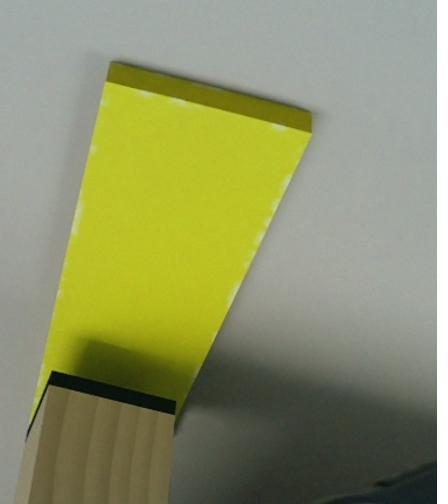

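Call:
{"name": "move", "arguments": {"arm4": {"joints":{"joint1_rad":0.509,"joint2_rad":0.3,"joint4_rad":2.2,"joint5_rad":0.1959,"joint6_rad":0.75,"joint7_rad":-0.9636}}}}

Call:
{"name": "move", "arguments": {"arm4": {"joints":{"joint2_rad":0.6403,"joint4_rad":1.8184,"joint6_rad":0.8293}}}}

Call:
{"name": "move", "arguments": {"arm4": {"joints":{"joint2_rad":0.7163,"joint4_rad":1.8344,"joint6_rad":0.7393}, "min_time_s":1.5}}}

Call:
{"name": "move", "arguments": {"arm4": {"joints":{"joint1_rad":0.5058,"joint2_rad":0.7163,"joint4_rad":1.8343,"joint5_rad":0.1787,"joint6_rad":0.747,"joint7_rad":-1.0225}, "min_time_s":1.5}}}

Call:
{"name": "move", "arguments": {"arm4": {"joints":{"joint2_rad":0.6403,"joint4_rad":1.8184,"joint6_rad":0.837}, "min_time_s":1}}}

Call:
{"name": "move", "arguments": {"arm4": {"joints":{"joint1_rad":0.4915,"joint2_rad":0.3,"joint4_rad":2.2,"joint5_rad":0.2138,"joint6_rad":0.75,"joint7_rad":-0.9484}}}}

Call:
{"name": "move", "arguments": {"arm4": {"joints":{"joint1_rad":1.179,"joint2_rad":0.595,"joint4_rad":2.1838,"joint5_rad":-1.0518,"joint6_rad":0.4118,"joint7_rad":0.6035}}, "cameras": ["arm4_cam_wrist"]}}

Call:
{"name": "zoom_image", "arguments": {"camera": "arm4_cam_wrist", "region": [360, 40, 620, 340]}}

Scene clock: 231.63 s.
Joint torques (N m): arm1=[-1.89 -16.05 8.06 14.64 -5.94 7.38 -0.11] | arm2=[0.89 -19.8 0.92 -3.07 0.03 -0.15 0.48] | arm3=[0.82 -13.23 -0.82 -2.24 0.36 0.52 -0.52] | arm4=[0.04 -10.48 0.98 -4.52 -0.18 0.32 -0.18]
Flange force (N): arm1=[-8.3 27.7 6.6] | arm2=[-4.3 9.3 2.7] | arm3=[-0.7 -0.6 -0.9] | arm4=[0.0 -0.9 0.6]
move: arm4 done
Joint velocities: within noise
arm1, arm2, arm3: as last shown
arm4.joint_positions: joint1_rad=+0.509 joint2_rad=+0.300 joint3_rad=+0.000 joint4_rad=+2.200 joint5_rad=+0.196 joint6_rad=+0.750 joint7_rad=-0.964 hand_little=+1.000 hand_ring=+1.000 hand_middle=+1.000 hand_index=+1.000 hand_thumb_turn=-1.000 hand_thumb_bend=+1.000 hand_force_limit=+0.000 hand_speed=+0.000
arm4.joint_status: all done
arm4.hand_stopped_by: target,target,target,target,target,target
arm4.little_load_n: 0.0
arm4.ring_load_n: 0.0
arm4.middle_load_n: 0.0
arm4.index_load_n: 0.0
arm4.thumb_bend_load_n: 0.0
arm4.thumb_turn_load_n: 0.0
arm4.hand: x=+0.2791 y=-0.4250 z=+0.8832 quat_wxyz=(+0.038, +0.783, -0.615, +0.081) (m; scene frame)
pictures: none

Scene clock: 233.20 s.
Joint torques (N m): arm1=[-1.93 -16 8.02 14.64 -5.95 7.39 -0.12] | arm2=[0.76 -19.83 0.96 -2.99 0.02 -0.11 0.45] | arm3=[0.74 -13.22 -0.82 -2.43 0.38 0.48 -0.41] | arm4=[0.18 -16.28 1.25 -4.65 -0.17 0.39 -0.18]
Flange force (N): arm1=[-8.4 27.6 6.8] | arm2=[-4.7 9.3 2.9] | arm3=[-1.1 -1.0 -0.8] | arm4=[0.0 -1.0 0.1]
move: arm4 done
Joint velocities: within noise
arm1, arm2, arm3: as last shown
arm2.little_load_n: 0.5
arm4.joint_positions: joint1_rad=+0.509 joint2_rad=+0.640 joint3_rad=+0.000 joint4_rad=+1.818 joint5_rad=+0.196 joint6_rad=+0.829 joint7_rad=-0.964 hand_little=+1.000 hand_ring=+1.000 hand_middle=+1.000 hand_index=+1.000 hand_thumb_turn=-1.000 hand_thumb_bend=+1.000 hand_force_limit=+0.000 hand_speed=+0.000
arm4.joint_status: all done
arm4.hand_stopped_by: target,target,target,target,target,target
arm4.little_load_n: 0.0
arm4.ring_load_n: 0.0
arm4.middle_load_n: 0.0
arm4.index_load_n: 0.0
arm4.thumb_bend_load_n: 0.0
arm4.thumb_turn_load_n: 0.0
arm4.hand: x=+0.3451 y=-0.3180 z=+0.8285 quat_wxyz=(+0.055, +0.779, -0.617, +0.090) (m; scene frame)
pictures: none

Scene clock: 235.00 s.
Joint torques (N m): arm1=[-1.89 -15.98 8.03 14.67 -5.92 7.38 -0.1] | arm2=[0.8 -19.72 0.91 -3.02 0.03 -0.09 0.49] | arm3=[0.8 -13.14 -0.84 -2.32 0.41 0.54 -0.44] | arm4=[-0.7 -9.91 -0.26 -3.06 -0.95 -1.39 -0.2]
Flange force (N): arm1=[-8.5 27.7 6.6] | arm2=[-4.4 9.2 2.7] | arm3=[-1.0 -1.0 -0.9] | arm4=[6.6 -0.6 -17.5]
move: arm4 done
Joint velocities: within noise
arm1, arm2, arm3: as last shown
arm1.ring_load_n: -0.5
arm2.little_load_n: 0.0
arm2.middle_load_n: -0.5
arm2.thumb_turn_load_n: 0.5
arm4.joint_positions: joint1_rad=+0.509 joint2_rad=+0.716 joint3_rad=+0.000 joint4_rad=+1.834 joint5_rad=+0.196 joint6_rad=+0.739 joint7_rad=-0.964 hand_little=+1.000 hand_ring=+1.000 hand_middle=+1.000 hand_index=+1.000 hand_thumb_turn=-1.000 hand_thumb_bend=+1.000 hand_force_limit=+0.000 hand_speed=+0.000
arm4.joint_status: all done
arm4.hand_stopped_by: target,target,target,target,target,target
arm4.little_load_n: 0.0
arm4.ring_load_n: 0.0
arm4.middle_load_n: 0.0
arm4.index_load_n: -0.5
arm4.thumb_bend_load_n: 0.0
arm4.thumb_turn_load_n: 0.0
arm4.hand: x=+0.3424 y=-0.3161 z=+0.7917 quat_wxyz=(+0.058, +0.783, -0.613, +0.083) (m; scene frame)
pictures: none

Scene clock: 236.80 s.
Joint torques (N m): arm1=[-1.9 -16.01 8.01 14.62 -5.94 7.38 -0.11] | arm2=[0.85 -19.81 0.91 -3.01 0 -0.11 0.48] | arm3=[0.87 -13.24 -0.91 -2.3 0.4 0.46 -0.5] | arm4=[-1.64 -8.25 -1.83 -0.19 -1.96 -0.07 -0.14]
Flange force (N): arm1=[-8.3 27.6 6.7] | arm2=[-4.5 9.4 2.8] | arm3=[-0.7 -0.8 -1.0] | arm4=[5.1 -6.2 -18.7]
move: arm4 done
Joint velocities: within noise
arm1, arm2, arm3: as last shown
arm1.ring_load_n: 0.0
arm2.middle_load_n: 0.0
arm2.thumb_turn_load_n: 0.0
arm4.joint_positions: joint1_rad=+0.506 joint2_rad=+0.716 joint3_rad=+0.000 joint4_rad=+1.834 joint5_rad=+0.179 joint6_rad=+0.747 joint7_rad=-1.023 hand_little=+1.000 hand_ring=+1.000 hand_middle=+1.000 hand_index=+1.000 hand_thumb_turn=-1.000 hand_thumb_bend=+1.000 hand_force_limit=+0.000 hand_speed=+0.000
arm4.joint_status: all done
arm4.hand_stopped_by: target,target,target,target,target,target
arm4.little_load_n: 0.0
arm4.ring_load_n: 0.0
arm4.middle_load_n: 1.5
arm4.index_load_n: -1.5
arm4.thumb_bend_load_n: 0.0
arm4.thumb_turn_load_n: 0.0
arm4.hand: x=+0.3382 y=-0.3117 z=+0.7916 quat_wxyz=(+0.060, +0.762, -0.640, +0.081) (m; scene frame)
pictures: none

Scene clock: 238.10 s.
Joint torques (N m): arm1=[-1.89 -16.02 8.02 14.61 -5.94 7.4 -0.09] | arm2=[0.86 -19.85 0.93 -3.09 0.02 -0.08 0.47] | arm3=[0.82 -13.21 -0.79 -2.29 0.4 0.54 -0.45] | arm4=[0.19 -16.26 1.25 -4.66 -0.18 0.44 -0.18]
Flange force (N): arm1=[-8.2 27.6 6.7] | arm2=[-4.3 9.2 3.0] | arm3=[-0.8 -0.9 -0.9] | arm4=[0.1 -0.9 0.3]
move: arm4 done
Joint velocities: within noise
arm1, arm2, arm3: as last shown
arm1.middle_load_n: -0.5
arm2.thumb_bend_load_n: -0.5
arm3.index_load_n: -0.5
arm4.joint_positions: joint1_rad=+0.506 joint2_rad=+0.640 joint3_rad=+0.000 joint4_rad=+1.818 joint5_rad=+0.179 joint6_rad=+0.837 joint7_rad=-1.023 hand_little=+1.000 hand_ring=+1.000 hand_middle=+1.000 hand_index=+1.000 hand_thumb_turn=-1.000 hand_thumb_bend=+1.000 hand_force_limit=+0.000 hand_speed=+0.000
arm4.joint_status: all done
arm4.hand_stopped_by: target,target,target,target,target,target
arm4.little_load_n: 0.0
arm4.ring_load_n: 0.0
arm4.middle_load_n: 0.0
arm4.index_load_n: 0.0
arm4.thumb_bend_load_n: 0.0
arm4.thumb_turn_load_n: 0.5
arm4.hand: x=+0.3406 y=-0.3135 z=+0.8283 quat_wxyz=(+0.057, +0.758, -0.644, +0.087) (m; scene frame)
pictures: none

Scene clock: 239.67 s.
Joint torques (N m): arm1=[-1.9 -16.02 8.05 14.64 -5.93 7.38 -0.13] | arm2=[0.86 -19.74 0.9 -3.06 0 -0.08 0.48] | arm3=[0.76 -13.28 -0.84 -2.36 0.3 0.48 -0.47] | arm4=[0.04 -10.5 0.97 -4.52 -0.18 0.3 -0.19]
Flange force (N): arm1=[-8.4 27.7 6.6] | arm2=[-4.3 9.1 2.8] | arm3=[-1.0 -0.7 -0.7] | arm4=[0.0 -1.0 0.5]
move: arm4 done
Joint velocities: within noise
arm1, arm2, arm3: as last shown
arm1.middle_load_n: 0.0
arm2.thumb_bend_load_n: 0.0
arm3.thumb_bend_load_n: -0.5
arm4.joint_positions: joint1_rad=+0.491 joint2_rad=+0.300 joint3_rad=+0.000 joint4_rad=+2.200 joint5_rad=+0.214 joint6_rad=+0.750 joint7_rad=-0.948 hand_little=+1.000 hand_ring=+1.000 hand_middle=+1.000 hand_index=+1.000 hand_thumb_turn=-1.000 hand_thumb_bend=+1.000 hand_force_limit=+0.000 hand_speed=+0.000
arm4.joint_status: all done
arm4.hand_stopped_by: target,target,target,target,target,target
arm4.little_load_n: 0.0
arm4.ring_load_n: 0.0
arm4.middle_load_n: 0.0
arm4.index_load_n: 0.0
arm4.thumb_bend_load_n: 0.0
arm4.thumb_turn_load_n: 0.0
arm4.hand: x=+0.2785 y=-0.4259 z=+0.8831 quat_wxyz=(+0.037, +0.797, -0.597, +0.087) (m; scene frame)
pictures: none

Scene clock: 241.87 s.
Joint torques (N m): arm1=[-1.89 -16.02 8.01 14.62 -5.93 7.38 -0.11] | arm2=[0.82 -19.77 1.04 -3.03 0.01 -0.13 0.5] | arm3=[0.71 -13.23 -0.87 -2.37 0.37 0.49 -0.46] | arm4=[0.04 -13.96 0.47 -3.17 -0.74 0.53 -0.21]
Flange force (N): arm1=[-8.3 27.6 6.6] | arm2=[-4.4 9.3 2.7] | arm3=[-1.1 -0.7 -0.8] | arm4=[1.8 0.2 1.7]
move: arm4 done
Joint velocities: within noise
arm1, arm2, arm3: as last shown
arm2.little_load_n: 0.5
arm2.thumb_turn_load_n: 0.5
arm3.ring_load_n: 0.5
arm3.index_load_n: 0.0
arm3.thumb_bend_load_n: 0.0
arm4.joint_positions: joint1_rad=+1.179 joint2_rad=+0.595 joint3_rad=+0.000 joint4_rad=+2.184 joint5_rad=-1.052 joint6_rad=+0.412 joint7_rad=+0.603 hand_little=+1.000 hand_ring=+1.000 hand_middle=+1.000 hand_index=+1.000 hand_thumb_turn=-1.000 hand_thumb_bend=+1.000 hand_force_limit=+0.000 hand_speed=+0.000
arm4.joint_status: all done
arm4.hand_stopped_by: target,target,target,target,target,target
arm4.little_load_n: 0.0
arm4.ring_load_n: 0.0
arm4.middle_load_n: 0.0
arm4.index_load_n: 0.0
arm4.thumb_bend_load_n: -0.5
arm4.thumb_turn_load_n: 0.0
arm4.hand: x=+0.4186 y=-0.3954 z=+0.8266 quat_wxyz=(-0.137, +0.695, -0.694, -0.127) (m; scene frame)
pictures: arm4_cam_wrist
camera_calibration:
arm4_cam_wrist: T_world_to_cam=[[-0.967143, -0.233331, -0.100951, 0.402458], [-0.214989, 0.538663, 0.81463, -0.377938], [-0.1357, 0.809567, -0.571128, 0.961137], [0, 0, 0, 1]] pos_world=[0.438408, -0.480618, 0.89744]

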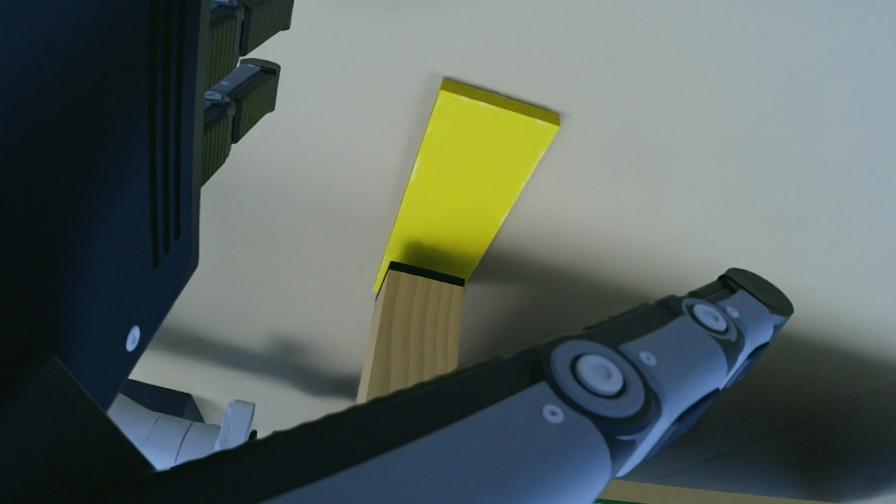

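Scaled by 1.680 from the camera's 896x504 image, which has a finer 1280x720 frame.

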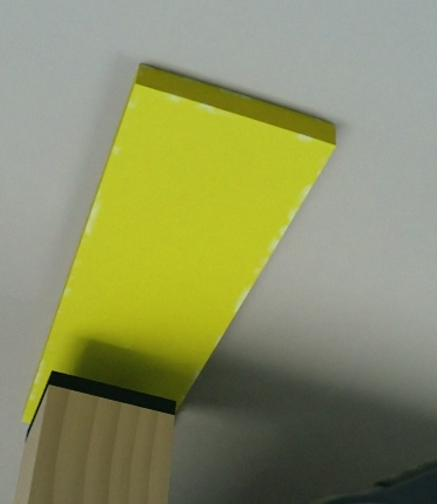

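Call:
{"name": "move", "arguments": {"arm1": {"joints":{"joint2_rad":1.6131,"joint4_rad":2.2596,"joint5_rad":1.4168,"joint6_rad":1.434,"joint7_rad":-3.8628}, "min_time_s":1}}}

Call:
{"name": "move", "arguments": {"arm1": {"joints":{"joint2_rad":1.6268,"joint4_rad":2.2447,"joint5_rad":1.4166,"joint6_rad":1.4342,"joint7_rad":-3.8614}, "min_time_s":1.5}}}

Call:
{"name": "move", "arguments": {"arm1": {"joints":{"joint2_rad":1.6382,"joint4_rad":2.2322,"joint5_rad":1.4164,"joint6_rad":1.4343,"joint7_rad":-3.8603}, "min_time_s":2}, "cameras": ["arm4_cam_wrist"]}}

Call:
{"name": "zoom_image", "arguments": {"camera": "arm4_cam_wrist", "region": [360, 40, 620, 340]}}

Scene clock: 246.30 s.
Joint torques (N m): arm1=[0.11 -15.24 9.92 14.75 -5.3 7.1 -0.02] | arm2=[0.78 -19.74 1.02 -2.97 0.03 -0.13 0.46] | arm3=[0.75 -13.2 -0.88 -2.45 0.35 0.48 -0.48] | arm4=[0.05 -13.94 0.48 -3.15 -0.75 0.53 -0.19]
Flange force (N): arm1=[-8.1 26.3 -4.1] | arm2=[-4.6 9.3 2.6] | arm3=[-1.3 -0.9 -0.8] | arm4=[1.6 0.1 1.6]
move: arm1 done
Joint velocities: within noise
arm1.joint_positions: joint1_rad=-1.720 joint2_rad=+1.613 joint3_rad=+0.000 joint4_rad=+2.260 joint5_rad=+1.417 joint6_rad=+1.434 joint7_rad=-3.863 hand_little=+1.000 hand_ring=+1.000 hand_middle=+1.000 hand_index=+1.000 hand_thumb_turn=+1.000 hand_thumb_bend=+1.000 hand_force_limit=+0.000 hand_speed=-0.800
arm1.joint_status: all done
arm1.hand_stopped_by: target,target,target,target,target,target
arm1.little_load_n: 0.0
arm1.ring_load_n: 0.0
arm1.middle_load_n: 0.0
arm1.index_load_n: 0.0
arm1.thumb_bend_load_n: 0.0
arm1.thumb_turn_load_n: 0.0
arm1.hand: x=+0.3397 y=-0.0221 z=+0.7561 quat_wxyz=(+0.512, -0.512, -0.487, +0.488) (m; scene frame)
arm2.joint_positions: joint1_rad=-0.965 joint2_rad=+0.750 joint3_rad=+0.000 joint4_rad=+1.758 joint5_rad=-0.264 joint6_rad=+0.750 joint7_rad=-2.353 hand_little=+1.000 hand_ring=+1.000 hand_middle=+1.000 hand_index=+1.000 hand_thumb_turn=-1.000 hand_thumb_bend=+1.000 hand_force_limit=+0.000 hand_speed=+0.000
arm2.joint_status: not commanded
arm2.hand_stopped_by: target,target,target,target,target,target
arm2.little_load_n: 0.0
arm2.ring_load_n: 0.0
arm2.middle_load_n: 0.0
arm2.index_load_n: 0.0
arm2.thumb_bend_load_n: -0.5
arm2.thumb_turn_load_n: 0.0
arm2.hand: x=+0.4951 y=+0.3757 z=+0.8387 quat_wxyz=(+0.065, -0.725, -0.681, -0.078) (m; scene frame)
arm3.joint_positions: joint1_rad=-1.511 joint2_rad=+0.652 joint3_rad=+0.000 joint4_rad=+2.163 joint5_rad=+0.322 joint6_rad=+0.682 joint7_rad=-4.438 hand_little=+1.000 hand_ring=+1.000 hand_middle=+1.000 hand_index=+1.000 hand_thumb_turn=+1.000 hand_thumb_bend=+1.000 hand_force_limit=+0.000 hand_speed=-0.800
arm3.joint_status: not commanded
arm3.hand_stopped_by: target,target,target,target,target,target
arm3.little_load_n: 0.0
arm3.ring_load_n: 0.0
arm3.middle_load_n: 0.0
arm3.index_load_n: 0.0
arm3.thumb_bend_load_n: 0.0
arm3.thumb_turn_load_n: 0.0
arm3.hand: x=-0.4879 y=+0.3257 z=+0.8286 quat_wxyz=(-0.160, -0.492, -0.851, +0.091) (m; scene frame)
arm4: as last shown
arm4.thumb_bend_load_n: 0.0
pictures: none

Scene clock: 248.10 s.
Joint torques (N m): arm1=[-0.1 -14.97 9.18 14.79 -4.96 6.73 0.26] | arm2=[0.82 -19.84 0.97 -3.05 0.03 -0.09 0.46] | arm3=[0.76 -13.24 -0.87 -2.33 0.37 0.5 -0.45] | arm4=[0.05 -13.96 0.48 -3.18 -0.73 0.52 -0.19]
Flange force (N): arm1=[-8.1 25.9 -3.1] | arm2=[-4.5 9.2 3.0] | arm3=[-0.9 -0.8 -0.8] | arm4=[1.7 0.2 1.7]
move: arm1 done
Joint velocities: within noise
arm1.joint_positions: joint1_rad=-1.720 joint2_rad=+1.627 joint3_rad=+0.000 joint4_rad=+2.245 joint5_rad=+1.417 joint6_rad=+1.434 joint7_rad=-3.861 hand_little=+1.000 hand_ring=+1.000 hand_middle=+1.000 hand_index=+1.000 hand_thumb_turn=+1.000 hand_thumb_bend=+1.000 hand_force_limit=+0.000 hand_speed=-0.800
arm1.joint_status: all done
arm1.hand_stopped_by: target,target,target,target,target,target
arm1.little_load_n: 0.0
arm1.ring_load_n: 0.0
arm1.middle_load_n: 0.0
arm1.index_load_n: 0.0
arm1.thumb_bend_load_n: 0.0
arm1.thumb_turn_load_n: 0.0
arm1.hand: x=+0.3397 y=-0.0221 z=+0.7501 quat_wxyz=(+0.512, -0.512, -0.487, +0.488) (m; scene frame)
arm2, arm3, arm4: as last shown
arm2.thumb_bend_load_n: 0.0
pictures: none

Scene clock: 250.40 s.
Joint torques (N m): arm1=[-0.94 -12.22 1.41 7.39 -1.1 1.7 -0.49] | arm2=[0.86 -19.86 0.9 -3.04 0.01 -0.12 0.48] | arm3=[0.84 -13.27 -0.89 -2.39 0.43 0.46 -0.43] | arm4=[0.08 -13.92 0.51 -3.19 -0.74 0.54 -0.2]
Flange force (N): arm1=[-8.0 1.8 2.4] | arm2=[-4.5 9.4 2.9] | arm3=[-0.9 -1.1 -0.8] | arm4=[1.6 0.4 1.7]
move: arm1 done
Joint velocities: within noise
arm1.joint_positions: joint1_rad=-1.720 joint2_rad=+1.638 joint3_rad=+0.000 joint4_rad=+2.232 joint5_rad=+1.416 joint6_rad=+1.434 joint7_rad=-3.860 hand_little=+1.000 hand_ring=+1.000 hand_middle=+1.000 hand_index=+1.000 hand_thumb_turn=+1.000 hand_thumb_bend=+1.000 hand_force_limit=+0.000 hand_speed=-0.800
arm1.joint_status: all done
arm1.hand_stopped_by: target,target,target,target,target,target
arm1.little_load_n: 0.0
arm1.ring_load_n: 0.0
arm1.middle_load_n: 0.0
arm1.index_load_n: 0.0
arm1.thumb_bend_load_n: 0.0
arm1.thumb_turn_load_n: 0.0
arm1.hand: x=+0.3397 y=-0.0220 z=+0.7451 quat_wxyz=(+0.512, -0.512, -0.487, +0.487) (m; scene frame)
arm2, arm3, arm4: as last shown
pictures: arm4_cam_wrist
camera_calibration:
arm4_cam_wrist: T_world_to_cam=[[-0.967143, -0.233331, -0.100951, 0.402458], [-0.214989, 0.538663, 0.81463, -0.377938], [-0.1357, 0.809567, -0.571128, 0.961137], [0, 0, 0, 1]] pos_world=[0.438408, -0.480618, 0.89744]

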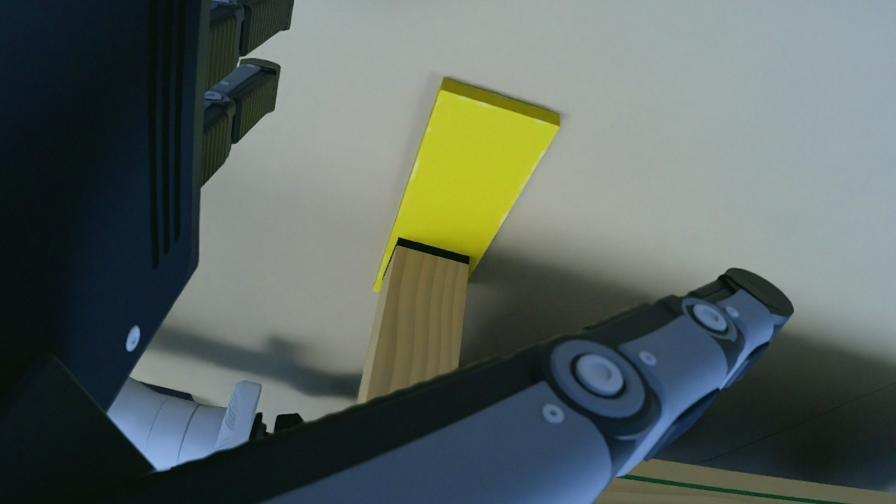

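Scaled by 1.680 from the camera's 896x504 image, which has a finer 1280x720 frame.

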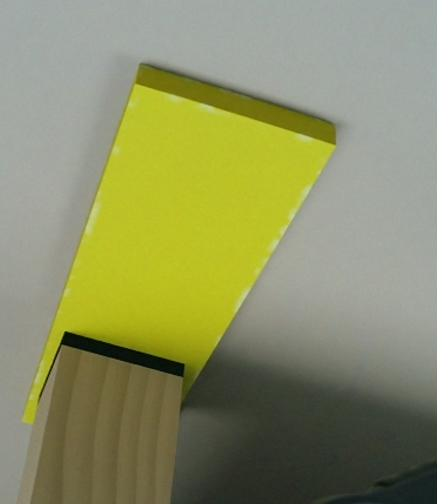

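Call:
{"name": "move", "arguments": {"arm1": {"joints":{"joint2_rad":1.6464,"joint4_rad":2.2235}, "min_time_s":1}}}

Call:
{"name": "move", "arguments": {"arm1": {"joints":{"joint1_rad":-2.058,"joint2_rad":1.606,"joint4_rad":2.1792,"joint5_rad":1.1203,"joint6_rad":1.2554,"joint7_rad":-3.7126}, "min_time_s":2.5}}}

Call:
{"name": "move", "arguments": {"arm1": {"joints":{"joint1_rad":-2.3063,"joint2_rad":1.541,"joint4_rad":2.0795,"joint5_rad":0.838,"joint6_rad":1.2367,"joint7_rad":-3.4909}, "min_time_s":2.5}, "cameras": ["arm4_cam_wrist"]}}

Scene clock: 254.23 s.
Joint torques (N m): arm1=[-0.92 -12.19 1.39 7.39 -1.11 1.71 -0.49] | arm2=[0.89 -19.79 0.88 -3.03 0.02 -0.13 0.48] | arm3=[0.93 -13.19 -0.83 -2.31 0.35 0.42 -0.44] | arm4=[0.05 -13.94 0.46 -3.18 -0.74 0.56 -0.19]
Flange force (N): arm1=[-8.0 1.8 2.4] | arm2=[-4.4 9.4 2.7] | arm3=[-0.7 -1.1 -1.2] | arm4=[1.6 0.3 1.6]
move: arm1 done
Joint velocities: within noise
arm1.joint_positions: joint1_rad=-1.720 joint2_rad=+1.646 joint3_rad=+0.000 joint4_rad=+2.223 joint5_rad=+1.416 joint6_rad=+1.434 joint7_rad=-3.860 hand_little=+1.000 hand_ring=+1.000 hand_middle=+1.000 hand_index=+1.000 hand_thumb_turn=+1.000 hand_thumb_bend=+1.000 hand_force_limit=+0.000 hand_speed=-0.800
arm1.joint_status: all done
arm1.hand_stopped_by: target,target,target,target,target,target
arm1.little_load_n: 0.0
arm1.ring_load_n: 0.0
arm1.middle_load_n: 0.0
arm1.index_load_n: 0.0
arm1.thumb_bend_load_n: 0.0
arm1.thumb_turn_load_n: -0.5
arm1.hand: x=+0.3397 y=-0.0219 z=+0.7415 quat_wxyz=(+0.512, -0.512, -0.487, +0.488) (m; scene frame)
arm2, arm3, arm4: as last shown
pictures: none

Scene clock: 257.07 s.
Joint torques (N m): arm1=[-0.89 -12 1.16 7.65 -0.79 1.93 -0.48] | arm2=[0.77 -19.8 0.92 -3.06 0.07 -0.1 0.47] | arm3=[0.82 -13.11 -0.83 -2.29 0.33 0.47 -0.52] | arm4=[0.05 -13.94 0.46 -3.21 -0.73 0.56 -0.17]
Flange force (N): arm1=[-8.4 1.6 -0.6] | arm2=[-4.5 9.1 2.9] | arm3=[-1.0 -0.7 -1.3] | arm4=[1.6 0.3 1.6]
move: arm1 done
Joint velocities: within noise
arm1.joint_positions: joint1_rad=-2.058 joint2_rad=+1.606 joint3_rad=+0.000 joint4_rad=+2.179 joint5_rad=+1.120 joint6_rad=+1.255 joint7_rad=-3.713 hand_little=+1.000 hand_ring=+1.000 hand_middle=+1.000 hand_index=+1.000 hand_thumb_turn=+1.000 hand_thumb_bend=+1.000 hand_force_limit=+0.000 hand_speed=-0.800
arm1.joint_status: all done
arm1.hand_stopped_by: target,target,target,target,target,target
arm1.little_load_n: 0.0
arm1.ring_load_n: 0.0
arm1.middle_load_n: -0.5
arm1.index_load_n: 0.0
arm1.thumb_bend_load_n: 0.0
arm1.thumb_turn_load_n: -0.5
arm1.hand: x=+0.4197 y=-0.0262 z=+0.7418 quat_wxyz=(+0.512, -0.512, -0.488, +0.488) (m; scene frame)
arm2, arm3, arm4: as last shown
arm2.thumb_turn_load_n: 0.5
pictures: none

Scene clock: 259.87 s.
Joint torques (N m): arm1=[-0.92 -12.63 0.75 6.99 -0.33 2.16 -0.48] | arm2=[0.81 -19.82 0.98 -3.02 0.01 -0.14 0.49] | arm3=[0.85 -13.25 -0.82 -2.41 0.41 0.5 -0.47] | arm4=[0.07 -13.97 0.45 -3.18 -0.75 0.54 -0.2]
Flange force (N): arm1=[-7.6 1.0 -2.4] | arm2=[-4.6 9.4 2.8] | arm3=[-1.0 -1.1 -0.7] | arm4=[1.6 0.2 1.6]
move: arm1 done
Joint velocities: within noise
arm1.joint_positions: joint1_rad=-2.306 joint2_rad=+1.541 joint3_rad=+0.000 joint4_rad=+2.079 joint5_rad=+0.838 joint6_rad=+1.237 joint7_rad=-3.491 hand_little=+1.000 hand_ring=+1.000 hand_middle=+1.000 hand_index=+1.000 hand_thumb_turn=+1.000 hand_thumb_bend=+1.000 hand_force_limit=+0.000 hand_speed=-0.800
arm1.joint_status: all done
arm1.hand_stopped_by: target,target,target,target,target,target
arm1.little_load_n: 0.0
arm1.ring_load_n: 0.0
arm1.middle_load_n: 0.0
arm1.index_load_n: 0.0
arm1.thumb_bend_load_n: 0.0
arm1.thumb_turn_load_n: 0.0
arm1.hand: x=+0.4996 y=-0.0300 z=+0.7416 quat_wxyz=(+0.513, -0.512, -0.488, +0.487) (m; scene frame)
arm2, arm3, arm4: as last shown
arm2.index_load_n: 0.5
arm2.thumb_turn_load_n: 0.0
pictures: arm4_cam_wrist
camera_calibration:
arm4_cam_wrist: T_world_to_cam=[[-0.967143, -0.233331, -0.100951, 0.402458], [-0.214989, 0.538663, 0.81463, -0.377938], [-0.1357, 0.809567, -0.571128, 0.961137], [0, 0, 0, 1]] pos_world=[0.438408, -0.480618, 0.89744]

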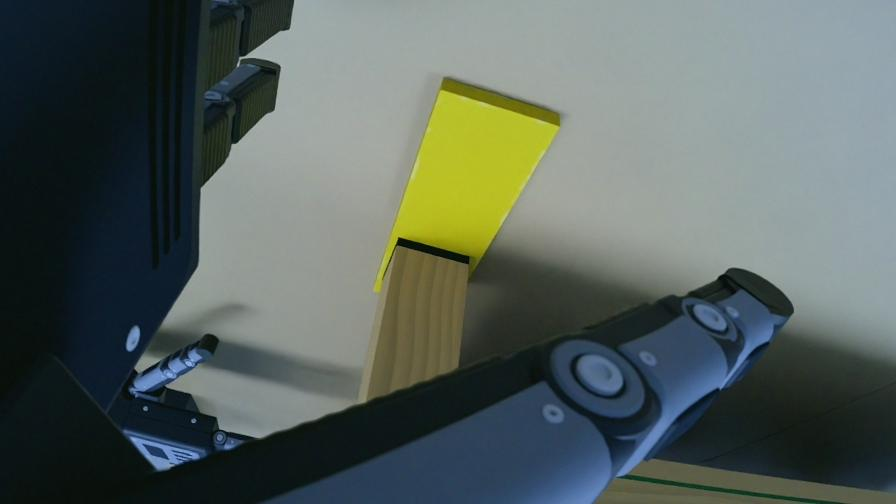

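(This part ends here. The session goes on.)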